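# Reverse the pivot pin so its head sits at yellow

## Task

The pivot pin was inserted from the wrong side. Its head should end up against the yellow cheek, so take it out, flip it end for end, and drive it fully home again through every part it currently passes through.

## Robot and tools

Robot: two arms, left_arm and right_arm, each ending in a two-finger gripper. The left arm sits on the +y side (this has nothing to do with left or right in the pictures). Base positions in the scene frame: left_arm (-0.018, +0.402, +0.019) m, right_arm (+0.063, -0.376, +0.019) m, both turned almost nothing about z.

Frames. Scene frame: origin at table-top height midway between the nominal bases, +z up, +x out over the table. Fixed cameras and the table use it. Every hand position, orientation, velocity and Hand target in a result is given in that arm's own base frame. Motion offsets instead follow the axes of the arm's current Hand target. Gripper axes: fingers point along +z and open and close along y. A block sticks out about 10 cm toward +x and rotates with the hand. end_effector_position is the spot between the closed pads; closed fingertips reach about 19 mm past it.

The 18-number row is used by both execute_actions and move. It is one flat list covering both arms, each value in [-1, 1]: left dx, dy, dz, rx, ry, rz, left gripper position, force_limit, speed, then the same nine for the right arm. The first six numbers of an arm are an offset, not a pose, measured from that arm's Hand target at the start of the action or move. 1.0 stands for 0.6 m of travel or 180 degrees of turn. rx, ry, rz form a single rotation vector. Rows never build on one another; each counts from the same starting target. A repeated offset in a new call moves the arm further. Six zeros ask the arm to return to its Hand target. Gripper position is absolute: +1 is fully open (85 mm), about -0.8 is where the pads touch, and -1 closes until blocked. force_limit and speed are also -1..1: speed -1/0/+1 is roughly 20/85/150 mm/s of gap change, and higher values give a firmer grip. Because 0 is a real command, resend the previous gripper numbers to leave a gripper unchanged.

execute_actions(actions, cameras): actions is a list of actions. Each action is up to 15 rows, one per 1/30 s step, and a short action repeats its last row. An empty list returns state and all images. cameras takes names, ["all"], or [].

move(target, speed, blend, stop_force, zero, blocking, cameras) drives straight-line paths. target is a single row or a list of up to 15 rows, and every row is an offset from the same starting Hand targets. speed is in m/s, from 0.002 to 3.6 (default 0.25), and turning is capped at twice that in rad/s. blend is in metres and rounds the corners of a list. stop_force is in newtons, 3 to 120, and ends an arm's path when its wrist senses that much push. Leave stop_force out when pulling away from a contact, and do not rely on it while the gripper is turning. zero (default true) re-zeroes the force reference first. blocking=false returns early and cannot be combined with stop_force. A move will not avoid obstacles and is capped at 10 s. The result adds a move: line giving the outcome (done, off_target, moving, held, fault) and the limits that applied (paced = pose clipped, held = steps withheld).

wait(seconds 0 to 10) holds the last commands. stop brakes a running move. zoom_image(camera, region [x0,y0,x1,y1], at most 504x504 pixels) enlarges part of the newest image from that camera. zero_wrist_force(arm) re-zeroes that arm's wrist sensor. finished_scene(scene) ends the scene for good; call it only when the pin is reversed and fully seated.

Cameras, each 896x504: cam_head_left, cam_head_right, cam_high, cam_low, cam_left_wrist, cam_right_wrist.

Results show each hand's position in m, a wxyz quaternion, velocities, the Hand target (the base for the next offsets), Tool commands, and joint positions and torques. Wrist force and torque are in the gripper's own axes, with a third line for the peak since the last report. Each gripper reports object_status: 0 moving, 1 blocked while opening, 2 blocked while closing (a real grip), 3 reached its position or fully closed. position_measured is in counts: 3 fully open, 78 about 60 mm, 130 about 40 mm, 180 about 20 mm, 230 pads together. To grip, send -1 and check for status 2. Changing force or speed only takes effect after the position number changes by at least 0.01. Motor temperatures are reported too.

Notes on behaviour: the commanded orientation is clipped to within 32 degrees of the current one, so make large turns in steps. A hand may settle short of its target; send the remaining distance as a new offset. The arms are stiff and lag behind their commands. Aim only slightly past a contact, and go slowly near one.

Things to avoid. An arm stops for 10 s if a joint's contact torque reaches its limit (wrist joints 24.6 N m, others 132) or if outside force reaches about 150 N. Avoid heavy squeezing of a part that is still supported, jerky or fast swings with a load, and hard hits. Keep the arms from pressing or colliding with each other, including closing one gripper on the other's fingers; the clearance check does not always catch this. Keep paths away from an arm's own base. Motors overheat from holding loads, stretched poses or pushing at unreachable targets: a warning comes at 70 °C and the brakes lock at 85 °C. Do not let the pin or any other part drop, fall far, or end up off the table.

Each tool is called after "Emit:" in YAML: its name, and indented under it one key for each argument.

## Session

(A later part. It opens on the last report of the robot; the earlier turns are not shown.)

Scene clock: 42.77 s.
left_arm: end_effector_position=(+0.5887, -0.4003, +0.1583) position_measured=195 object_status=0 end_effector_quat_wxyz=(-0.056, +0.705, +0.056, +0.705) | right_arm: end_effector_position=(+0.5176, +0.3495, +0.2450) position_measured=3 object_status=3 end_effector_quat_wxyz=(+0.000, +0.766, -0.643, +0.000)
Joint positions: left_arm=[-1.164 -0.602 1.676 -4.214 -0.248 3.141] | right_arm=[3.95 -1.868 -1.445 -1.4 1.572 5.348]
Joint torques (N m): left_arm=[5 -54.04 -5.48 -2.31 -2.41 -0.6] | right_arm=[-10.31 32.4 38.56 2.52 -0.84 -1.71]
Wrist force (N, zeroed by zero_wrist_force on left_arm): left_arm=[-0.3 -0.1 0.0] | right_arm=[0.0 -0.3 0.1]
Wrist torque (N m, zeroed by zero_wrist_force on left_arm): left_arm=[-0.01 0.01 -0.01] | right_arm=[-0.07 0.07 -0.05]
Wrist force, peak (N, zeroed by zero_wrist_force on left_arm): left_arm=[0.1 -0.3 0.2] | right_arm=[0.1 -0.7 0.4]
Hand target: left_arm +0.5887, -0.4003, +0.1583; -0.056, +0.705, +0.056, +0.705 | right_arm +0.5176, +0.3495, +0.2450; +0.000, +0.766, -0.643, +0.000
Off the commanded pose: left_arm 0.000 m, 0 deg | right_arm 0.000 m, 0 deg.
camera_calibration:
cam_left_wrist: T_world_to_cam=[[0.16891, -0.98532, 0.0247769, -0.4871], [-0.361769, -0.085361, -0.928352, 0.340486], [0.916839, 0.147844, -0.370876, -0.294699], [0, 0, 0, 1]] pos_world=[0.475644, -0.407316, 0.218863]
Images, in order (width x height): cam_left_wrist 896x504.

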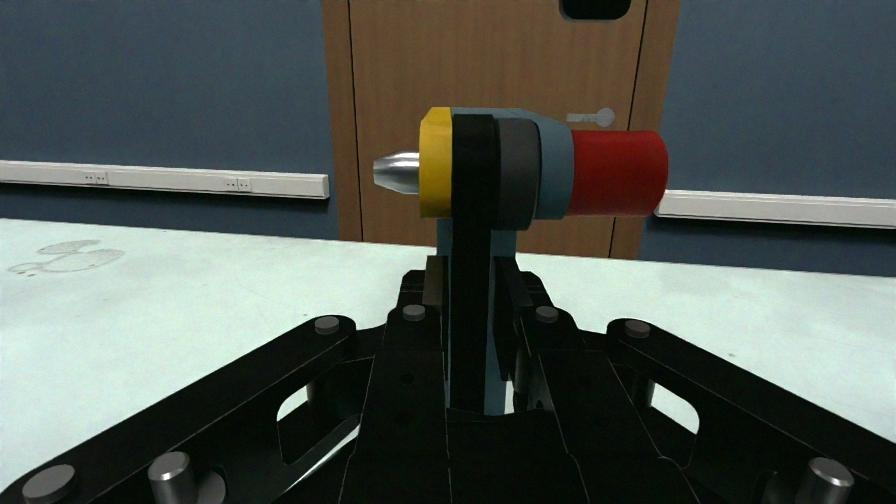

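Emit:
execute_actions:
  actions:
    - [[0,0,0,0,0,0,-1,-1,-1,0,0,0,0,0,0,1,1,1]]
    - [[0,0,0,0,0,0,-1,-1,-1,0,0,0,0,0,0,1,1,1]]

Emit:
move:
  target: [0,0,0,0,0,0,-1,-1,-1,0,0,0.0833,0,0,0,1,1,1]
  speed: 0.06
  stop_force: 10
  cameras: ["cam_right_wrist","cam_left_wrist","cam_head_right"]

Emit:
zoom_image:
  camera: "cam_right_wrist"
  region: [320, 220, 650, 420]

Scene clock: 44.63 s.
left_arm: end_effector_position=(+0.5887, -0.4003, +0.1583) position_measured=206 object_status=2 end_effector_quat_wxyz=(-0.056, +0.705, +0.056, +0.705) | right_arm: end_effector_position=(+0.5176, +0.3495, +0.2450) position_measured=3 object_status=3 end_effector_quat_wxyz=(+0.000, +0.766, -0.643, +0.000)
Joint positions: left_arm=[-1.164 -0.602 1.676 -4.214 -0.248 3.141] | right_arm=[3.95 -1.868 -1.445 -1.4 1.572 5.348]
Joint torques (N m): left_arm=[4.12 -52.95 -9.6 0.95 -2.1 -0.74] | right_arm=[-10.64 32.99 39.53 2.49 -0.77 -1.69]
Wrist force (N, zeroed by zero_wrist_force on left_arm): left_arm=[0.1 -3.8 -1.8] | right_arm=[0.2 -0.3 0.1]
Wrist torque (N m, zeroed by zero_wrist_force on left_arm): left_arm=[-0.09 -0.03 -0.19] | right_arm=[-0.05 0.05 -0.05]
Wrist force, peak (N, zeroed by zero_wrist_force on left_arm): left_arm=[-0.7 -3.9 -2.3] | right_arm=[0.2 -0.6 0.2]
Hand target: left_arm +0.5887, -0.4003, +0.1583; -0.056, +0.705, +0.056, +0.705 | right_arm +0.5176, +0.3495, +0.2450; +0.000, +0.766, -0.643, +0.000
Off the commanded pose: left_arm 0.000 m, 0 deg | right_arm 0.000 m, 0 deg.

Scene clock: 46.53 s.
left_arm: end_effector_position=(+0.5887, -0.4003, +0.1583) position_measured=206 object_status=2 end_effector_quat_wxyz=(-0.056, +0.705, +0.056, +0.705) | right_arm: end_effector_position=(+0.5176, +0.3495, +0.1951) position_measured=3 object_status=3 end_effector_quat_wxyz=(+0.000, +0.766, -0.643, +0.000)
Joint positions: left_arm=[-1.164 -0.602 1.676 -4.214 -0.248 3.141] | right_arm=[3.95 -1.895 -1.54 -1.279 1.572 5.348]
Joint torques (N m): left_arm=[1.69 -53.53 -15 1.07 -1.39 -0.7] | right_arm=[8.31 49.69 37.55 3.18 0.17 2.36]
Wrist force (N, zeroed by zero_wrist_force on left_arm): left_arm=[-0.3 -3.8 -2.2] | right_arm=[-0.1 -0.6 0.2]
Wrist torque (N m, zeroed by zero_wrist_force on left_arm): left_arm=[-0.09 -0.02 -0.19] | right_arm=[-0.11 0.08 -0.04]
Wrist force, peak (N, zeroed by zero_wrist_force on left_arm): left_arm=[-0.8 -3.9 -2.4] | right_arm=[0.3 -0.4 1.3]
Hand target: left_arm +0.5887, -0.4003, +0.1583; -0.056, +0.705, +0.056, +0.705 | right_arm +0.5176, +0.3495, +0.1951; +0.000, +0.766, -0.643, +0.000
Off the commanded pose: left_arm 0.000 m, 0 deg | right_arm 0.000 m, 0 deg.
move: done
camera_calibration:
cam_left_wrist: T_world_to_cam=[[0.16891, -0.98532, 0.0247769, -0.4871], [-0.361769, -0.085361, -0.928352, 0.340486], [0.916839, 0.147844, -0.370876, -0.294699], [0, 0, 0, 1]] pos_world=[0.475644, -0.407316, 0.218863]
cam_right_wrist: T_world_to_cam=[[-0.989547, -0.143302, -0.0161911, 0.57965], [-0.139464, 0.922325, 0.360371, -0.304139], [-0.0367084, 0.358862, -0.932669, 0.20186], [0, 0, 0, 1]] pos_world=[0.538584, 0.291141, 0.307256]
Images, in order (width x height): cam_head_right 896x504, cam_left_wrist 896x504, cam_right_wrist 896x504.

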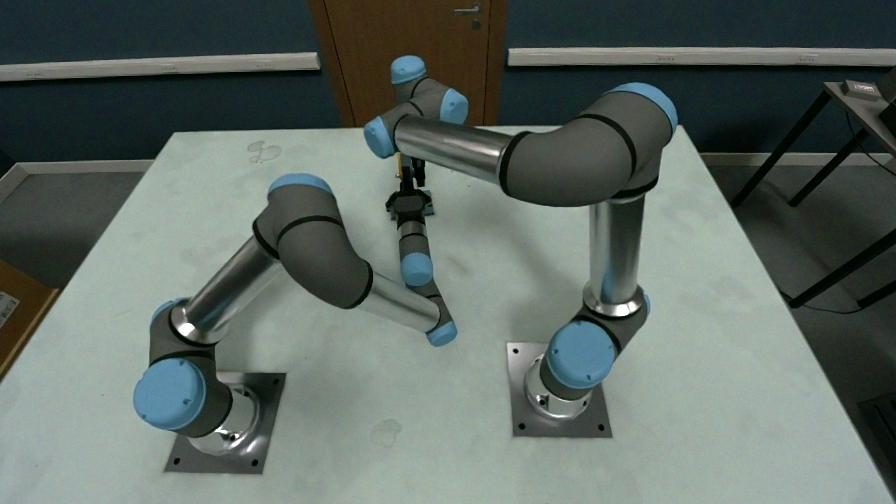

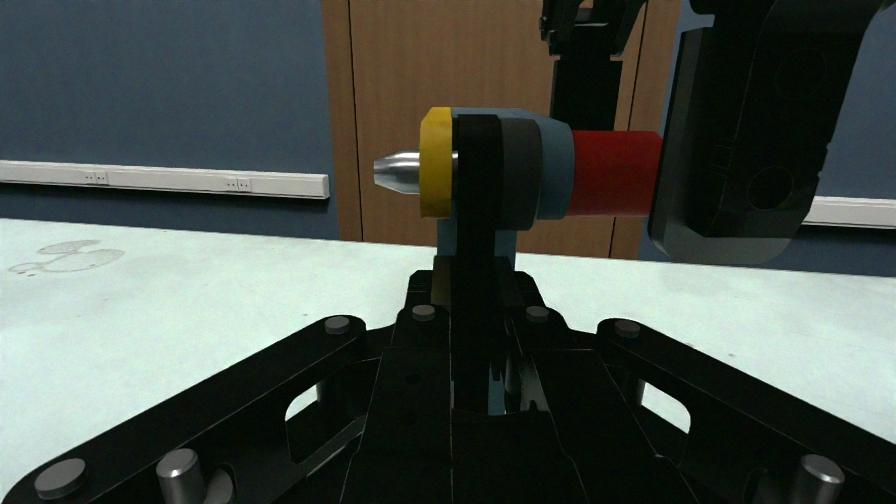

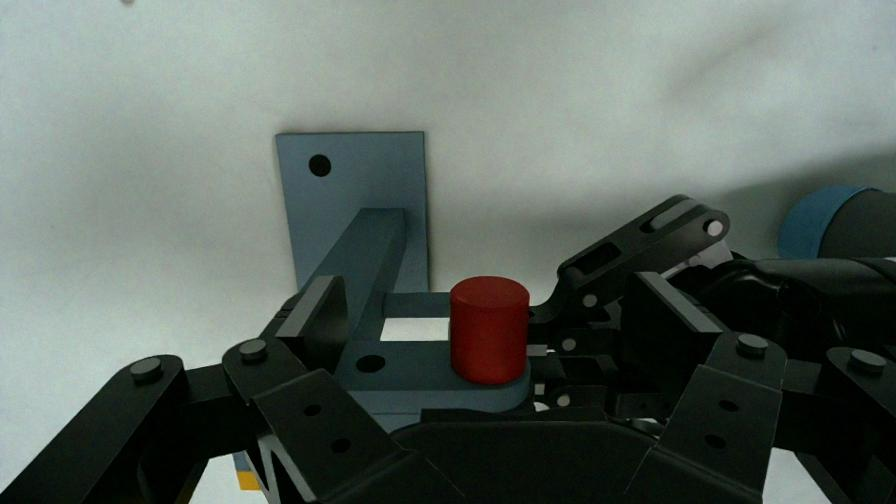

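Scaled by 1.527.

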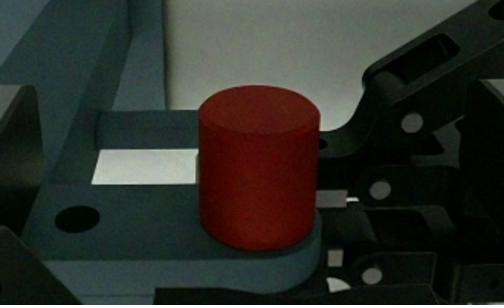

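Emit:
execute_actions:
  actions:
    - [[0,0,0,0,0,0,-1,-1,-1,0,0.0035,0,0,0,0,-0.2,-1,-0.2]]
    - [[0,0,0,0,0,0,-1,-1,-1,0,0,0,0,0,0,-0.2,-1,-0.2]]
  cameras: ["cam_right_wrist","cam_left_wrist"]

Emit:
zoom_image:
  camera: "cam_right_wrist"
  region: [370, 220, 620, 420]

Scene clock: 49.27 s.
left_arm: end_effector_position=(+0.5887, -0.4003, +0.1583) position_measured=206 object_status=2 end_effector_quat_wxyz=(-0.056, +0.705, +0.056, +0.705) | right_arm: end_effector_position=(+0.5155, +0.3491, +0.1951) position_measured=154 object_status=0 end_effector_quat_wxyz=(+0.000, +0.766, -0.643, +0.000)
Joint positions: left_arm=[-1.164 -0.602 1.676 -4.214 -0.248 3.141] | right_arm=[3.952 -1.89 -1.546 -1.277 1.572 5.35]
Joint torques (N m): left_arm=[-1 -51.63 -16.22 0.95 -0.51 -0.64] | right_arm=[-10.94 33.91 38.73 2.09 0.26 -2.24]
Wrist force (N, zeroed by zero_wrist_force on left_arm): left_arm=[-0.7 -3.9 -2.4] | right_arm=[0.4 -0.4 0.3]
Wrist torque (N m, zeroed by zero_wrist_force on left_arm): left_arm=[-0.09 0.01 -0.18] | right_arm=[-0.08 0.01 -0.04]
Wrist force, peak (N, zeroed by zero_wrist_force on left_arm): left_arm=[-0.7 -3.9 -2.4] | right_arm=[0.0 -1.1 0.0]
Hand target: left_arm +0.5887, -0.4003, +0.1583; -0.056, +0.705, +0.056, +0.705 | right_arm +0.5155, +0.3491, +0.1951; +0.000, +0.766, -0.643, +0.000
Off the commanded pose: left_arm 0.000 m, 0 deg | right_arm 0.000 m, 0 deg.
camera_calibration:
cam_left_wrist: T_world_to_cam=[[0.16891, -0.98532, 0.0247769, -0.4871], [-0.361769, -0.085361, -0.928352, 0.340486], [0.916839, 0.147844, -0.370876, -0.294699], [0, 0, 0, 1]] pos_world=[0.475644, -0.407316, 0.218863]
cam_right_wrist: T_world_to_cam=[[-0.989547, -0.143302, -0.0161911, 0.577514], [-0.139464, 0.922325, 0.360371, -0.304063], [-0.0367084, 0.358862, -0.932669, 0.201926], [0, 0, 0, 1]] pos_world=[0.536484, 0.290741, 0.307256]
Images, in order (width x height): cam_left_wrist 896x504, cam_right_wrist 896x504.

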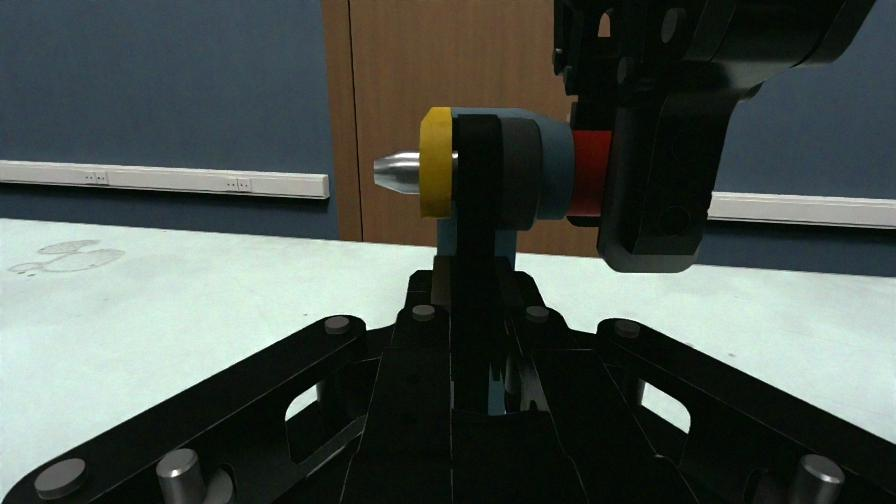

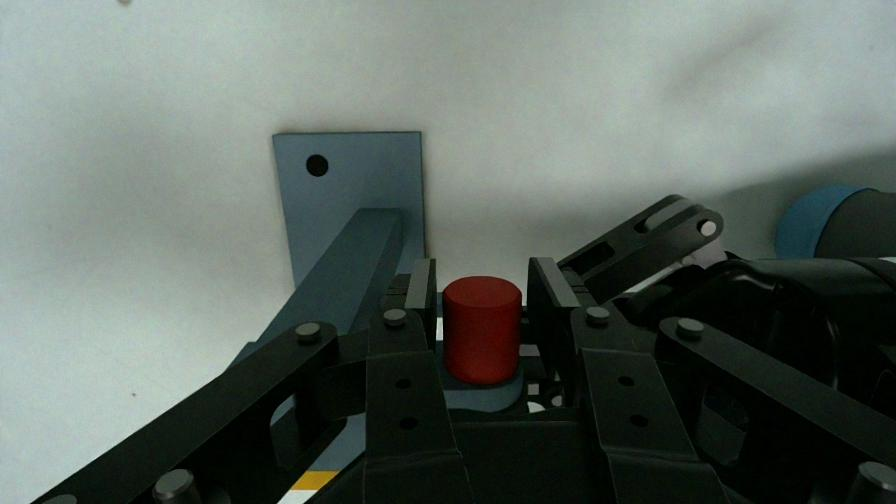

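Scaled by 2.016.

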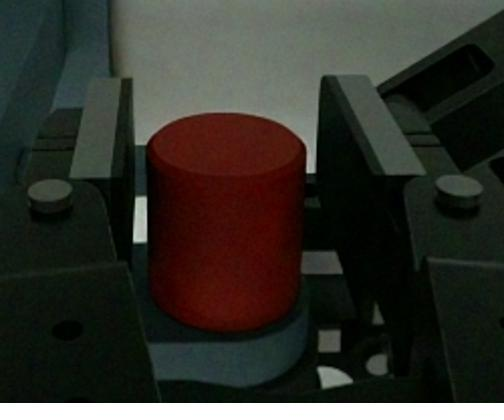

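Emit:
zero_wrist_force:
  arm: "right_arm"

Emit:
execute_actions:
  actions:
    - [[0,0,0,0,0,0,-1,-1,-1,0,0,0,0,0,0,-1,-0.3,-1]]
    - [[0,0,0,0,0,0,-1,-1,-1,0,0,0,0,0,0,-1,-0.3,-1]]

Emit:
move:
  target: [0,0.0025,0,0,0,0,-1,-1,-1,0,0,0,0,0,0,-1,-0.3,-1]
  speed: 0.01
  stop_force: 10

Wrist force sensor zeroed.

Scene clock: 51.17 s.
left_arm: end_effector_position=(+0.5887, -0.4003, +0.1584) position_measured=206 object_status=2 end_effector_quat_wxyz=(-0.056, +0.705, +0.056, +0.705) | right_arm: end_effector_position=(+0.5155, +0.3491, +0.1951) position_measured=175 object_status=2 end_effector_quat_wxyz=(+0.000, +0.765, -0.643, +0.000)
Joint positions: left_arm=[-1.164 -0.603 1.676 -4.214 -0.248 3.141] | right_arm=[3.952 -1.89 -1.546 -1.277 1.572 5.35]
Joint torques (N m): left_arm=[-3.58 -41.57 -14.39 1.22 0.06 -0.85] | right_arm=[14.48 33.68 3.03 -4.52 5.46 -2.21]
Wrist force (N, zeroed by zero_wrist_force): left_arm=[12.9 -3.5 -1.7] | right_arm=[0.0 -30.1 -1.7]
Wrist torque (N m, zeroed by zero_wrist_force): left_arm=[-0.12 -0.43 -0.16] | right_arm=[0.10 0.04 0.23]
Wrist force, peak (N, zeroed by zero_wrist_force): left_arm=[13.9 -3.2 -1.5] | right_arm=[0.1 -30.7 -2.4]
Hand target: left_arm +0.5887, -0.4003, +0.1583; -0.056, +0.705, +0.056, +0.705 | right_arm +0.5155, +0.3491, +0.1951; +0.000, +0.766, -0.643, +0.000
Off the commanded pose: left_arm 0.000 m, 0 deg | right_arm 0.000 m, 0 deg.

Scene clock: 52.00 s.
left_arm: end_effector_position=(+0.5887, -0.4006, +0.1584) position_measured=206 object_status=2 end_effector_quat_wxyz=(-0.056, +0.705, +0.056, +0.705) | right_arm: end_effector_position=(+0.5155, +0.3491, +0.1951) position_measured=175 object_status=2 end_effector_quat_wxyz=(+0.000, +0.766, -0.643, +0.000)
Joint positions: left_arm=[-1.164 -0.602 1.675 -4.214 -0.248 3.141] | right_arm=[3.952 -1.89 -1.546 -1.277 1.572 5.35]
Joint torques (N m): left_arm=[2.7 -48.75 -3.94 0.29 -6.41 -0.78] | right_arm=[16.75 36.86 0.22 -2.88 5.25 -2.2]
Wrist force (N, zeroed by zero_wrist_force): left_arm=[14.2 -14.8 -5.5] | right_arm=[1.4 -31.7 -3.7]
Wrist torque (N m, zeroed by zero_wrist_force): left_arm=[-0.15 -0.56 -0.24] | right_arm=[0.08 0.03 0.27]
Wrist force, peak (N, zeroed by zero_wrist_force): left_arm=[10.1 -17.5 -12.1] | right_arm=[1.6 -31.9 -4.3]
Hand target: left_arm +0.5887, -0.4006, +0.1584; -0.056, +0.705, +0.056, +0.705 (not the last commanded pose) | right_arm +0.5155, +0.3491, +0.1951; +0.000, +0.766, -0.643, +0.000
Off the commanded pose: left_arm 0.001 m, 0 deg | right_arm 0.000 m, 0 deg.
move: contact (left_arm)

Emit:
execute_actions:
  actions:
    - [[0,0,0,0,0,0,-1,-1,-1,0,-0.0008,0,0,0,0,-1,-0.3,-1]]

Scene clock: 53.20 s.
left_arm: end_effector_position=(+0.5887, -0.4006, +0.1584) position_measured=206 object_status=2 end_effector_quat_wxyz=(-0.056, +0.705, +0.056, +0.705) | right_arm: end_effector_position=(+0.5159, +0.3492, +0.1951) position_measured=175 object_status=2 end_effector_quat_wxyz=(+0.000, +0.766, -0.643, -0.001)
Joint positions: left_arm=[-1.164 -0.602 1.675 -4.214 -0.248 3.141] | right_arm=[3.952 -1.891 -1.545 -1.277 1.572 5.35]
Joint torques (N m): left_arm=[2.47 -48.87 -5.88 0.25 -4.78 -0.71] | right_arm=[-5.1 28.15 31.75 0.34 1.96 -0.48]
Wrist force (N, zeroed by zero_wrist_force): left_arm=[8.7 -12.0 -6.8] | right_arm=[3.6 -12.3 -8.1]
Wrist torque (N m, zeroed by zero_wrist_force): left_arm=[-0.15 -0.34 -0.29] | right_arm=[-0.01 -0.04 0.24]
Wrist force, peak (N, zeroed by zero_wrist_force): left_arm=[14.5 -14.5 -6.1] | right_arm=[1.7 -32.3 -4.1]
Hand target: left_arm +0.5887, -0.4006, +0.1584; -0.056, +0.705, +0.056, +0.705 | right_arm +0.5160, +0.3492, +0.1951; +0.000, +0.766, -0.643, +0.000
Off the commanded pose: left_arm 0.000 m, 0 deg | right_arm 0.000 m, 0 deg.

Emit:
execute_actions:
  actions:
    - [[0,0,0,0,0,0,-1,-1,-1,0,-0.0005,-0.0004,0,0,0,-1,-0.3,-1]]

Emit:
move:
  target: [0,0,0,0,0,0,-1,-1,-1,0.025,0,0,0,0,0,-1,-0.3,-1]
  speed: 0.02
  stop_force: 25
  cameras: ["cam_left_wrist"]

Scene clock: 54.40 s.
left_arm: end_effector_position=(+0.5887, -0.4006, +0.1584) position_measured=206 object_status=2 end_effector_quat_wxyz=(-0.056, +0.705, +0.056, +0.705) | right_arm: end_effector_position=(+0.5163, +0.3493, +0.1953) position_measured=175 object_status=2 end_effector_quat_wxyz=(+0.000, +0.766, -0.643, +0.000)
Joint positions: left_arm=[-1.164 -0.602 1.675 -4.214 -0.248 3.141] | right_arm=[3.952 -1.892 -1.543 -1.278 1.572 5.349]
Joint torques (N m): left_arm=[1.99 -48.08 -7.71 0.27 -2.3 -0.65] | right_arm=[-9.86 48.19 23.25 2.84 1.65 -2.24]
Wrist force (N, zeroed by zero_wrist_force): left_arm=[4.0 -10.6 -5.0] | right_arm=[-1.1 -4.5 -1.5]
Wrist torque (N m, zeroed by zero_wrist_force): left_arm=[-0.14 -0.22 -0.31] | right_arm=[-0.10 0.25 0.16]
Wrist force, peak (N, zeroed by zero_wrist_force): left_arm=[8.8 -12.1 -7.0] | right_arm=[3.4 -11.9 -8.2]
Hand target: left_arm +0.5887, -0.4006, +0.1584; -0.056, +0.705, +0.056, +0.705 | right_arm +0.5163, +0.3493, +0.1953; +0.000, +0.766, -0.643, +0.000
Off the commanded pose: left_arm 0.000 m, 0 deg | right_arm 0.000 m, 0 deg.

Scene clock: 56.23 s.
left_arm: end_effector_position=(+0.5887, -0.4006, +0.1584) position_measured=206 object_status=2 end_effector_quat_wxyz=(-0.056, +0.705, +0.056, +0.705) | right_arm: end_effector_position=(+0.5188, +0.3345, +0.1953) position_measured=175 object_status=2 end_effector_quat_wxyz=(+0.000, +0.766, -0.643, +0.000)
Joint positions: left_arm=[-1.164 -0.602 1.675 -4.214 -0.248 3.141] | right_arm=[3.931 -1.878 -1.562 -1.273 1.572 5.329]
Joint torques (N m): left_arm=[0.23 -47.76 -9.27 0.18 -0.41 -0.95] | right_arm=[8.1 32.47 37.86 2.39 -0.88 2.47]
Wrist force (N, zeroed by zero_wrist_force): left_arm=[2.7 -10.1 -3.9] | right_arm=[-1.1 -1.2 0.3]
Wrist torque (N m, zeroed by zero_wrist_force): left_arm=[-0.11 -0.17 -0.32] | right_arm=[-0.10 0.18 0.19]
Wrist force, peak (N, zeroed by zero_wrist_force): left_arm=[4.5 -10.7 -4.7] | right_arm=[-2.2 -4.1 -0.9]
Hand target: left_arm +0.5887, -0.4006, +0.1584; -0.056, +0.705, +0.056, +0.705 | right_arm +0.5188, +0.3345, +0.1953; +0.000, +0.766, -0.643, +0.000
Off the commanded pose: left_arm 0.000 m, 0 deg | right_arm 0.000 m, 0 deg.
move: done
camera_calibration:
cam_left_wrist: T_world_to_cam=[[0.169071, -0.985288, 0.0249438, -0.4874], [-0.361641, -0.0855593, -0.928383, 0.340427], [0.916859, 0.147942, -0.370786, -0.294621], [0, 0, 0, 1]] pos_world=[0.475644, -0.407515, 0.218963]
Images, in order (width x height): cam_left_wrist 896x504.

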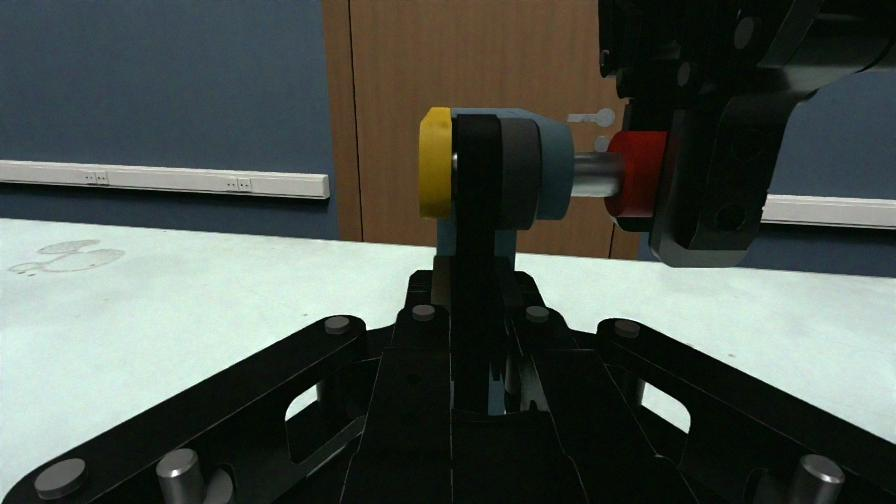

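Emit:
move:
  target: [0,0,0,0,0,0,-1,-1,-1,0.075,0,0,0,0,0,-1,-0.3,-1]
  speed: 0.04
  stop_force: 25
  cameras: ["cam_left_wrist"]

Emit:
zoom_image:
  camera: "cam_left_wrist"
  region: [400, 90, 740, 260]

Scene clock: 60.53 s.
left_arm: end_effector_position=(+0.5887, -0.4006, +0.1584) position_measured=206 object_status=2 end_effector_quat_wxyz=(-0.056, +0.705, +0.056, +0.705) | right_arm: end_effector_position=(+0.5266, +0.2902, +0.1953) position_measured=175 object_status=2 end_effector_quat_wxyz=(+0.000, +0.766, -0.643, +0.000)
Joint positions: left_arm=[-1.164 -0.602 1.675 -4.214 -0.248 3.141] | right_arm=[3.868 -1.841 -1.611 -1.261 1.572 5.266]
Joint torques (N m): left_arm=[-2.93 -46.08 -14.23 0.46 -0.38 -0.74] | right_arm=[6.84 31.51 38.89 2.53 0.01 2.38]
Wrist force (N, zeroed by zero_wrist_force): left_arm=[3.0 -10.2 -3.9] | right_arm=[-1.4 -0.6 1.1]
Wrist torque (N m, zeroed by zero_wrist_force): left_arm=[-0.13 -0.18 -0.32] | right_arm=[-0.08 0.22 0.15]
Wrist force, peak (N, zeroed by zero_wrist_force): left_arm=[2.7 -10.4 -4.0] | right_arm=[-2.3 -1.2 0.6]
Hand target: left_arm +0.5887, -0.4006, +0.1584; -0.056, +0.705, +0.056, +0.705 | right_arm +0.5266, +0.2902, +0.1953; +0.000, +0.766, -0.643, +0.000
Off the commanded pose: left_arm 0.000 m, 0 deg | right_arm 0.000 m, 0 deg.
move: done
camera_calibration:
cam_left_wrist: T_world_to_cam=[[0.169071, -0.985288, 0.0249438, -0.4874], [-0.361641, -0.0855593, -0.928383, 0.340427], [0.916859, 0.147942, -0.370786, -0.294621], [0, 0, 0, 1]] pos_world=[0.475644, -0.407515, 0.218963]
Images, in order (width x height): cam_left_wrist 896x504.

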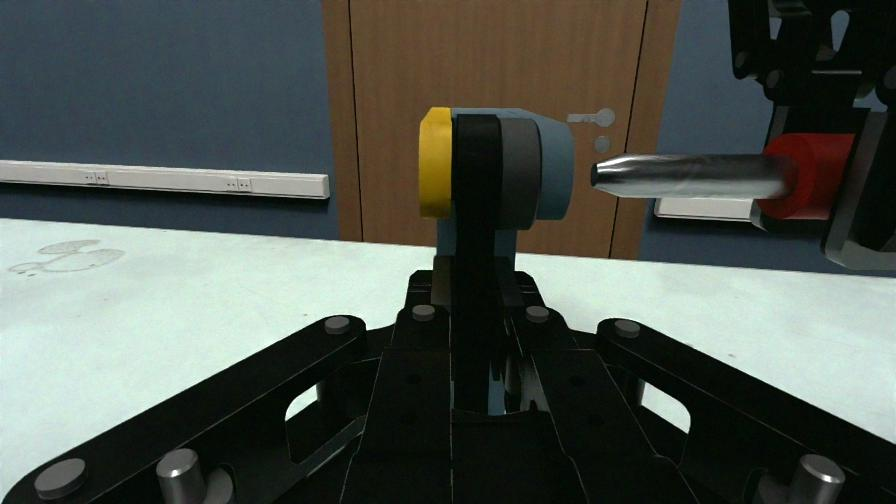

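Scaled by 1.482.

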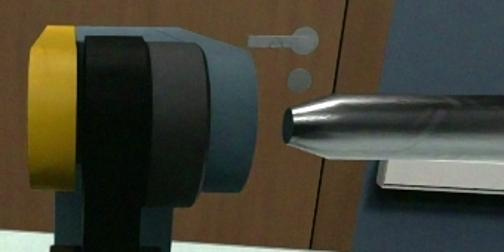

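Emit:
move:
  target:
    - [0,0,0,0,0,0,-1,-1,-1,0,0,-0.217,0,0,0,-1,-0.3,-1]
    - [0,0,0,0,0,0,-1,-1,-1,-0.158,0,-0.217,0,0,-0.5,-1,-0.3,-1]
    - [0,0,0,0,0,0,-1,-1,-1,-0.315,0,-0.217,0,0,-1,-1,-0.3,-1]
  speed: 0.35
  blend: 0.02
  cameras: ["cam_left_wrist","cam_right_wrist","cam_head_right"]

Scene clock: 66.77 s.
left_arm: end_effector_position=(+0.5887, -0.4006, +0.1584) position_measured=206 object_status=2 end_effector_quat_wxyz=(-0.056, +0.705, +0.056, +0.705) | right_arm: end_effector_position=(+0.4942, +0.4764, +0.3255) position_measured=175 object_status=2 end_effector_quat_wxyz=(+0.000, +0.644, +0.765, +0.000)
Joint positions: left_arm=[-1.164 -0.602 1.675 -4.214 -0.248 3.141] | right_arm=[4.104 -2.017 -1.031 -1.665 1.572 2.36]
Joint torques (N m): left_arm=[-6.15 -45.37 -15.89 0.58 -0.5 -0.67] | right_arm=[-10.62 58.64 12.16 3.64 0.34 -1.77]
Wrist force (N, zeroed by zero_wrist_force): left_arm=[2.8 -10.2 -3.9] | right_arm=[-1.8 -0.6 0.8]
Wrist torque (N m, zeroed by zero_wrist_force): left_arm=[-0.11 -0.17 -0.32] | right_arm=[-0.09 0.31 0.01]
Wrist force, peak (N, zeroed by zero_wrist_force): left_arm=[2.6 -10.5 -4.0] | right_arm=[-1.6 -0.9 5.5]
Hand target: left_arm +0.5887, -0.4006, +0.1584; -0.056, +0.705, +0.056, +0.705 | right_arm +0.4942, +0.4763, +0.3255; +0.000, +0.643, +0.766, +0.000
Off the commanded pose: left_arm 0.000 m, 0 deg | right_arm 0.000 m, 0 deg.
move: done
camera_calibration:
cam_left_wrist: T_world_to_cam=[[0.169071, -0.985288, 0.0249438, -0.4874], [-0.361641, -0.0855593, -0.928383, 0.340427], [0.916859, 0.147942, -0.370786, -0.294621], [0, 0, 0, 1]] pos_world=[0.475644, -0.407515, 0.218963]
cam_right_wrist: T_world_to_cam=[[0.989545, 0.143019, -0.0186045, -0.536912], [0.140083, -0.922413, 0.359903, 0.26948], [0.0343118, -0.358747, -0.932804, 0.583974], [0, 0, 0, 1]] pos_world=[0.473512, 0.53486, 0.437758]
Images, in order (width x height): cam_head_right 896x504, cam_left_wrist 896x504, cam_right_wrist 896x504.

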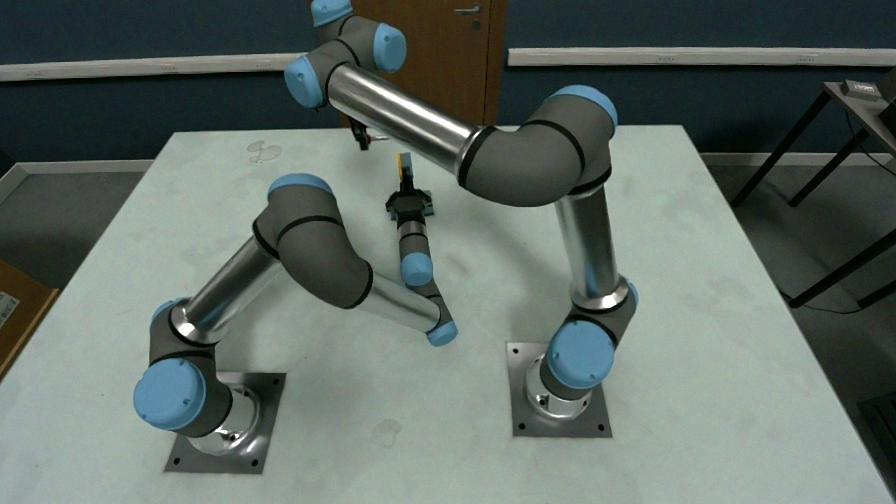

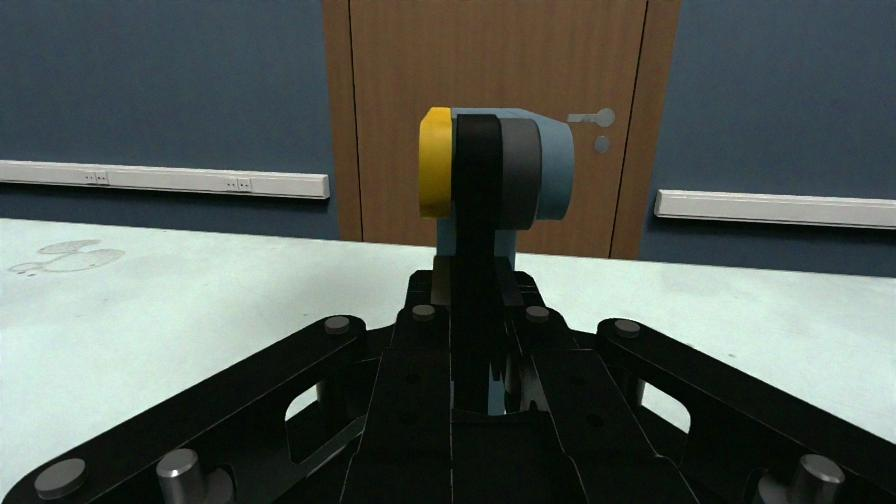

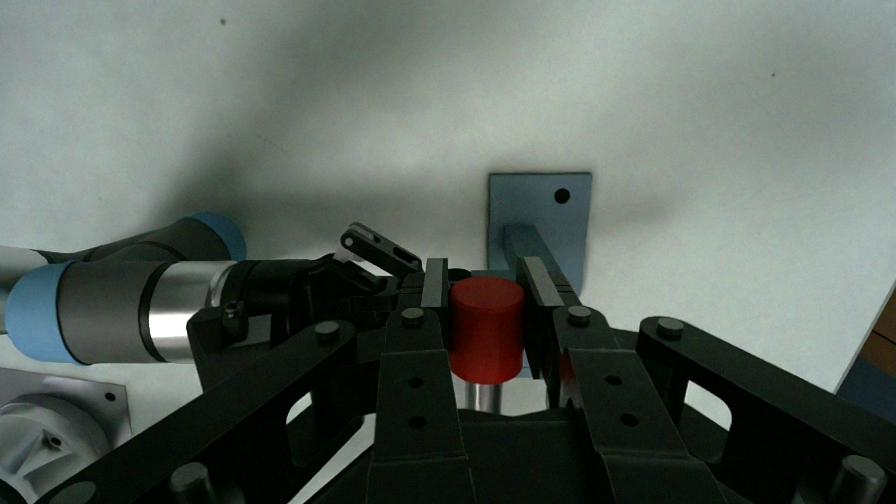

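Emit:
move:
  target: [0,0,0,0,0,0,-1,-1,-1,0,0,0.217,0,0,0,-1,-0.3,-1]
  speed: 0.12
  stop_force: 15
  cameras: ["cam_left_wrist","cam_right_wrist","cam_high"]

Emit:
zoom_image:
  camera: "cam_left_wrist"
  region: [240, 90, 600, 260]

Emit:
zoom_image:
  camera: "cam_right_wrist"
  region: [370, 240, 650, 440]

Scene clock: 69.50 s.
left_arm: end_effector_position=(+0.5887, -0.4006, +0.1584) position_measured=206 object_status=2 end_effector_quat_wxyz=(-0.056, +0.705, +0.056, +0.705) | right_arm: end_effector_position=(+0.4941, +0.4763, +0.1953) position_measured=175 object_status=2 end_effector_quat_wxyz=(+0.000, +0.643, +0.766, +0.000)
Joint positions: left_arm=[-1.164 -0.602 1.675 -4.214 -0.248 3.141] | right_arm=[4.104 -2.039 -1.332 -1.342 1.572 2.36]
Joint torques (N m): left_arm=[-7.44 -45.05 -16.47 0.76 -0.65 -0.48] | right_arm=[7.24 58.33 38.62 4 -0.78 2.53]
Wrist force (N, zeroed by zero_wrist_force): left_arm=[2.2 -10.3 -4.2] | right_arm=[-1.8 -0.7 1.1]
Wrist torque (N m, zeroed by zero_wrist_force): left_arm=[-0.13 -0.14 -0.32] | right_arm=[-0.12 0.31 0.02]
Wrist force, peak (N, zeroed by zero_wrist_force): left_arm=[3.2 -10.4 -3.8] | right_arm=[-2.0 -0.8 3.3]
Hand target: left_arm +0.5887, -0.4006, +0.1584; -0.056, +0.705, +0.056, +0.705 | right_arm +0.4941, +0.4763, +0.1953; +0.000, +0.643, +0.766, +0.000
Off the commanded pose: left_arm 0.000 m, 0 deg | right_arm 0.000 m, 0 deg.
move: done
camera_calibration:
cam_left_wrist: T_world_to_cam=[[0.169071, -0.985288, 0.0249438, -0.4874], [-0.361641, -0.0855593, -0.928383, 0.340427], [0.916859, 0.147942, -0.370786, -0.294621], [0, 0, 0, 1]] pos_world=[0.475644, -0.407515, 0.218963]
cam_right_wrist: T_world_to_cam=[[0.989512, 0.14325, -0.0185868, -0.539335], [0.140292, -0.922377, 0.359916, 0.316139], [0.034414, -0.358748, -0.9328, 0.462442], [0, 0, 0, 1]] pos_world=[0.473412, 0.53476, 0.307558]
Images, in order (width x height): cam_high 896x504, cam_left_wrist 896x504, cam_right_wrist 896x504.

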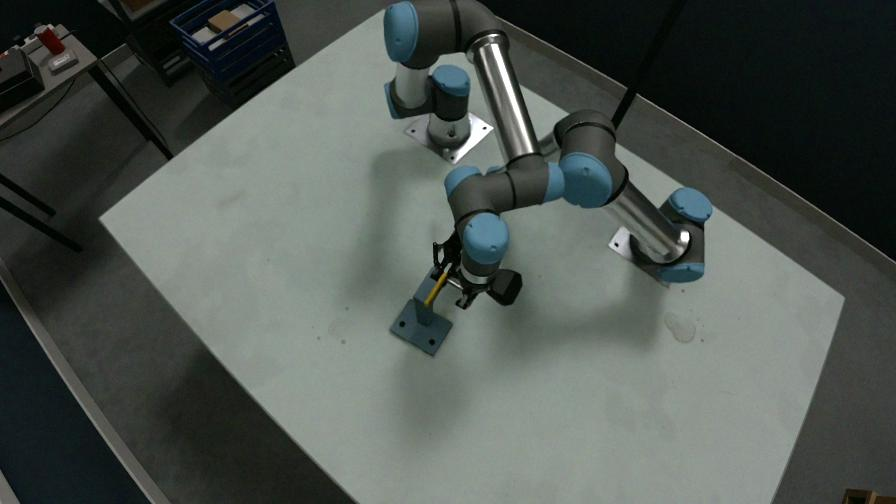

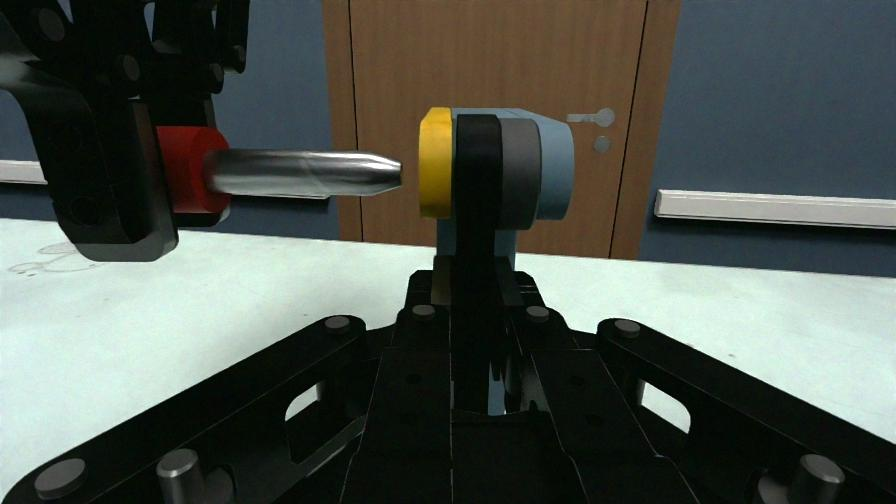

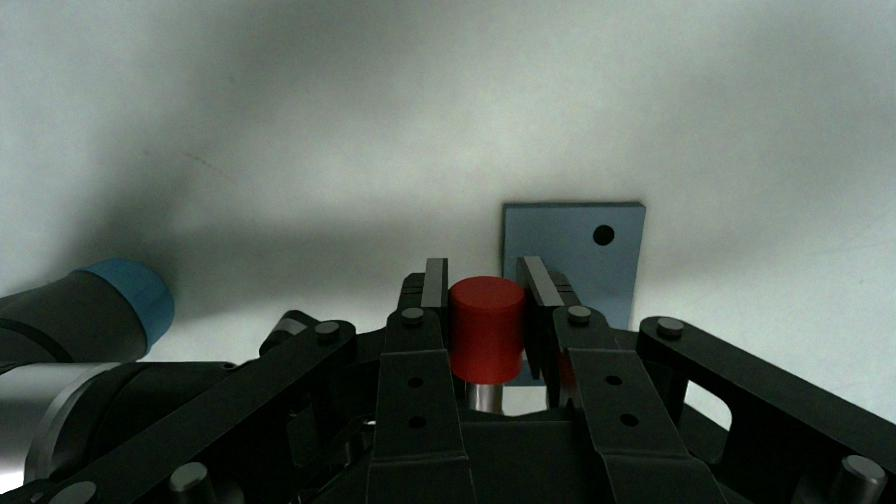

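Scaled by 1.400.

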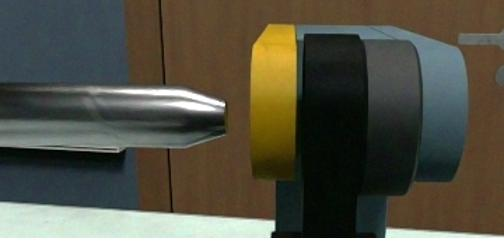

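Scaled by 1.800.

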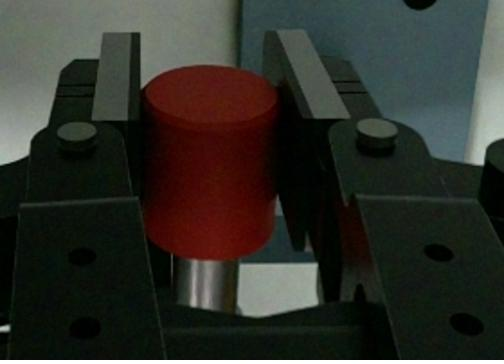

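Emit:
zoom_image:
  camera: "cam_high"
  region: [420, 250, 490, 310]

Emit:
wait:
  seconds: 0
  cameras: ["cam_low","cam_head_left","cam_head_right"]

Emit:
zoom_image:
  camera: "cam_head_left"
  region: [370, 140, 450, 200]

Emit:
zoom_image:
  camera: "cam_low"
  region: [190, 110, 330, 200]

Scaled by 7.200.

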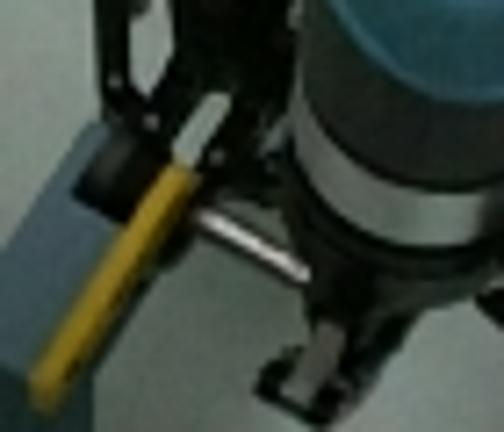

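Scene clock: 71.83 s.
left_arm: end_effector_position=(+0.5887, -0.4006, +0.1584) position_measured=206 object_status=2 end_effector_quat_wxyz=(-0.056, +0.705, +0.056, +0.705) | right_arm: end_effector_position=(+0.4941, +0.4763, +0.1953) position_measured=175 object_status=2 end_effector_quat_wxyz=(+0.000, +0.643, +0.766, +0.000)
Joint positions: left_arm=[-1.164 -0.602 1.675 -4.214 -0.248 3.141] | right_arm=[4.104 -2.039 -1.332 -1.342 1.572 2.36]
Joint torques (N m): left_arm=[-8.22 -44.06 -15.4 0.71 -0.72 -0.5] | right_arm=[6.58 58.9 38.63 3.79 -0.7 2.51]
Wrist force (N, zeroed by zero_wrist_force): left_arm=[2.5 -10.2 -4.0] | right_arm=[-1.8 -0.4 1.3]
Wrist torque (N m, zeroed by zero_wrist_force): left_arm=[-0.12 -0.17 -0.32] | right_arm=[-0.09 0.31 0.01]
Wrist force, peak (N, zeroed by zero_wrist_force): left_arm=[3.0 -10.4 -3.8] | right_arm=[-2.0 -0.6 1.3]
Hand target: left_arm +0.5887, -0.4006, +0.1584; -0.056, +0.705, +0.056, +0.705 | right_arm +0.4941, +0.4763, +0.1953; +0.000, +0.643, +0.766, +0.000
Tool commands: left_gripper/position=-1.0 left_gripper/force_limit=-1.0 left_gripper/speed=-1.0 right_gripper/position=-1.0 right_gripper/force_limit=-0.3 right_gripper/speed=-1.0
Off the commanded pose: left_arm 0.000 m, 0 deg | right_arm 0.000 m, 0 deg.
Images, in order (width x height): cam_head_left 896x504, cam_head_right 896x504, cam_low 896x504.

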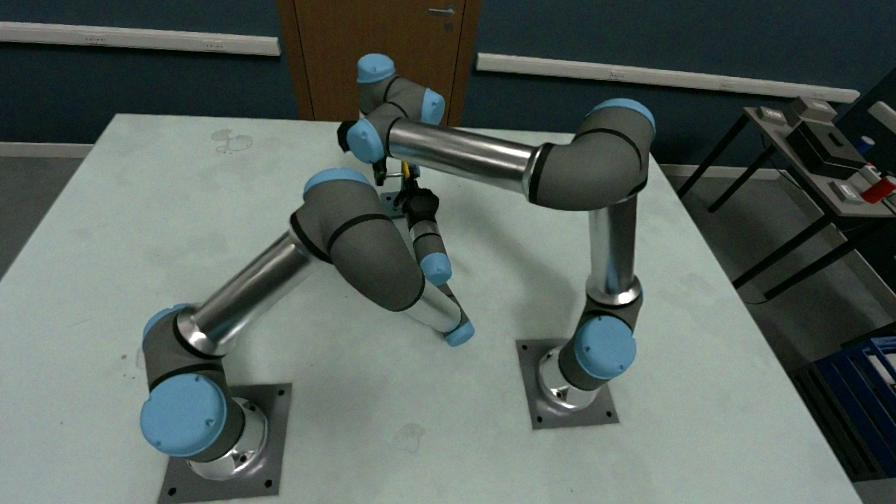

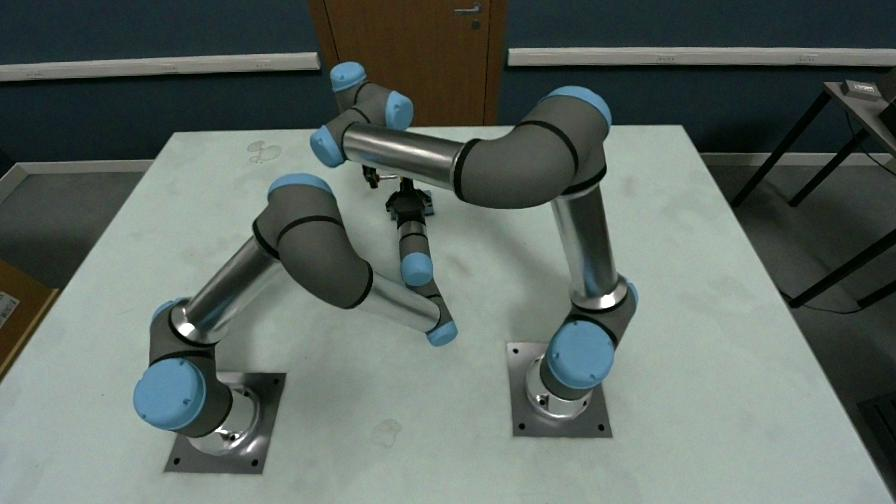

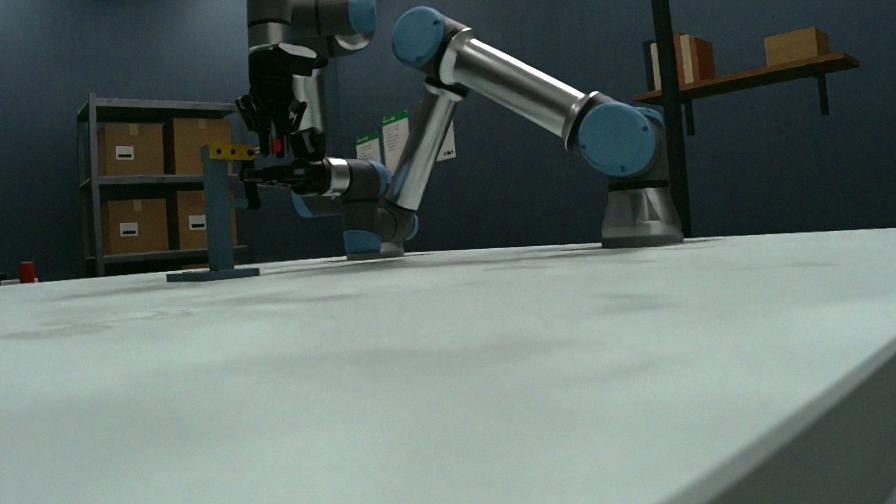

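Scaled by 6.300.

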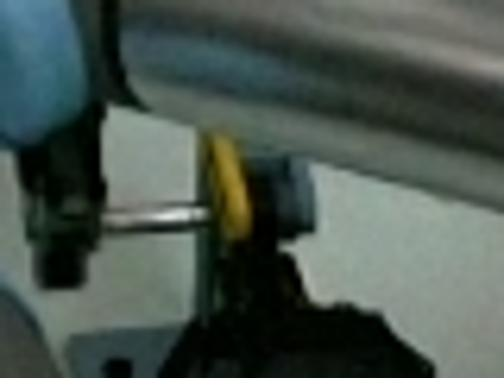

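Scaled by 3.600.

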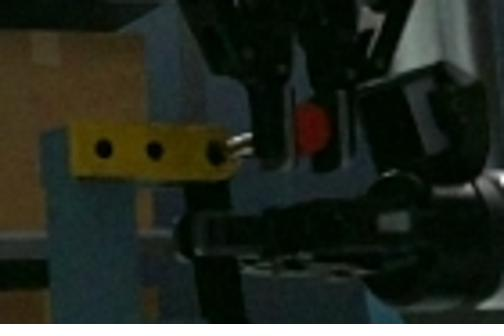

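Emit:
zoom_image:
  camera: "cam_low"
  region: [240, 142, 270, 164]

Scaled by 16.800.

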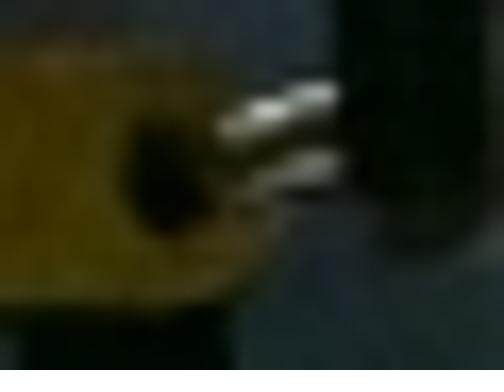

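Emit:
zoom_image:
  camera: "cam_left_wrist"
  region: [160, 90, 500, 260]

This scene's latest camera images include none from cam_left_wrist. They are from: cam_head_left, cam_head_right, cam_low. cam_left_wrist's image comes with the result of a call that names it in "cameras".

Emit:
move:
  target: [0,0,0,0,0,0,-1,-1,-1,0,0.0033,0,0,0,0,-1,-0.3,-1]
  speed: 0.05
  cameras: ["cam_left_wrist","cam_low"]

Emit:
zoom_image:
  camera: "cam_left_wrist"
  region: [160, 90, 500, 260]

Emit:
zoom_image:
  camera: "cam_low"
  region: [240, 142, 270, 164]

Scene clock: 75.17 s.
left_arm: end_effector_position=(+0.5887, -0.4006, +0.1584) position_measured=206 object_status=2 end_effector_quat_wxyz=(-0.056, +0.705, +0.056, +0.705) | right_arm: end_effector_position=(+0.4960, +0.4767, +0.1954) position_measured=175 object_status=2 end_effector_quat_wxyz=(+0.000, +0.643, +0.766, +0.000)
Joint positions: left_arm=[-1.164 -0.602 1.675 -4.214 -0.248 3.141] | right_arm=[4.102 -2.043 -1.326 -1.344 1.572 2.358]
Joint torques (N m): left_arm=[-9.05 -42.26 -14.9 0.76 -0.59 -0.55] | right_arm=[-8.63 45.55 33.32 2.19 -0.65 -1.79]
Wrist force (N, zeroed by zero_wrist_force): left_arm=[2.5 -10.2 -4.1] | right_arm=[-1.9 -0.6 0.9]
Wrist torque (N m, zeroed by zero_wrist_force): left_arm=[-0.13 -0.17 -0.31] | right_arm=[-0.11 0.32 0.18]
Wrist force, peak (N, zeroed by zero_wrist_force): left_arm=[2.6 -10.5 -4.1] | right_arm=[-2.3 -0.6 1.2]
Hand target: left_arm +0.5887, -0.4006, +0.1584; -0.056, +0.705, +0.056, +0.705 | right_arm +0.4960, +0.4767, +0.1953; +0.000, +0.643, +0.766, +0.000
Off the commanded pose: left_arm 0.000 m, 0 deg | right_arm 0.000 m, 0 deg.
move: done
camera_calibration:
cam_left_wrist: T_world_to_cam=[[0.169071, -0.985288, 0.0249438, -0.4874], [-0.361641, -0.0855593, -0.928383, 0.340427], [0.916859, 0.147942, -0.370786, -0.294621], [0, 0, 0, 1]] pos_world=[0.475644, -0.407515, 0.218963]
Images, in order (width x height): cam_low 896x504, cam_left_wrist 896x504.

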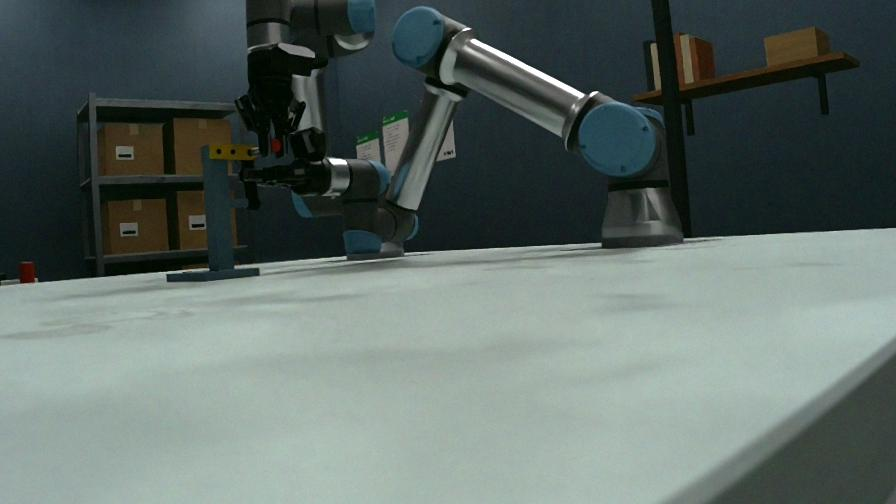

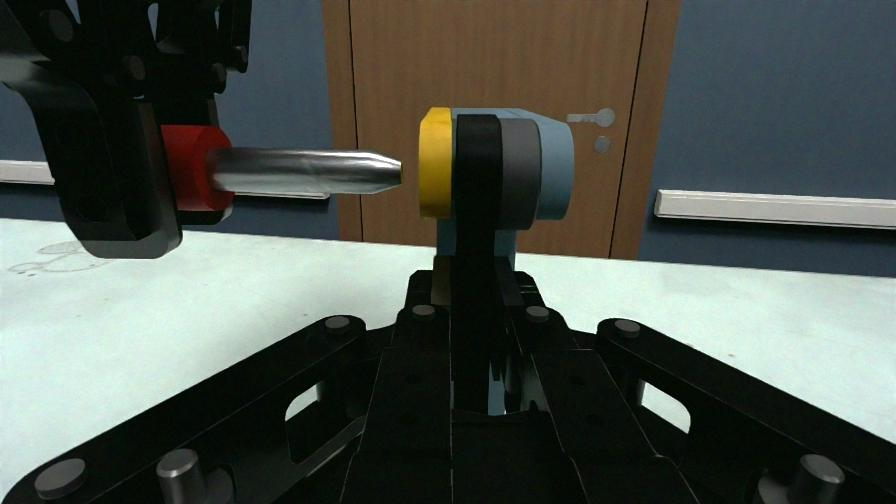

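Scaled by 1.482.

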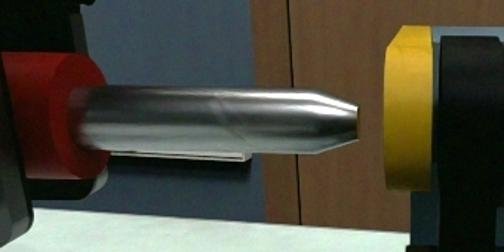

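Scaled by 16.800.

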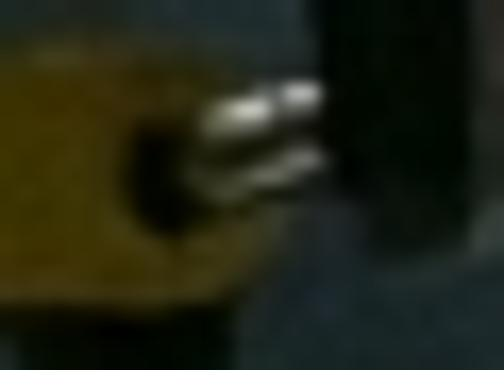

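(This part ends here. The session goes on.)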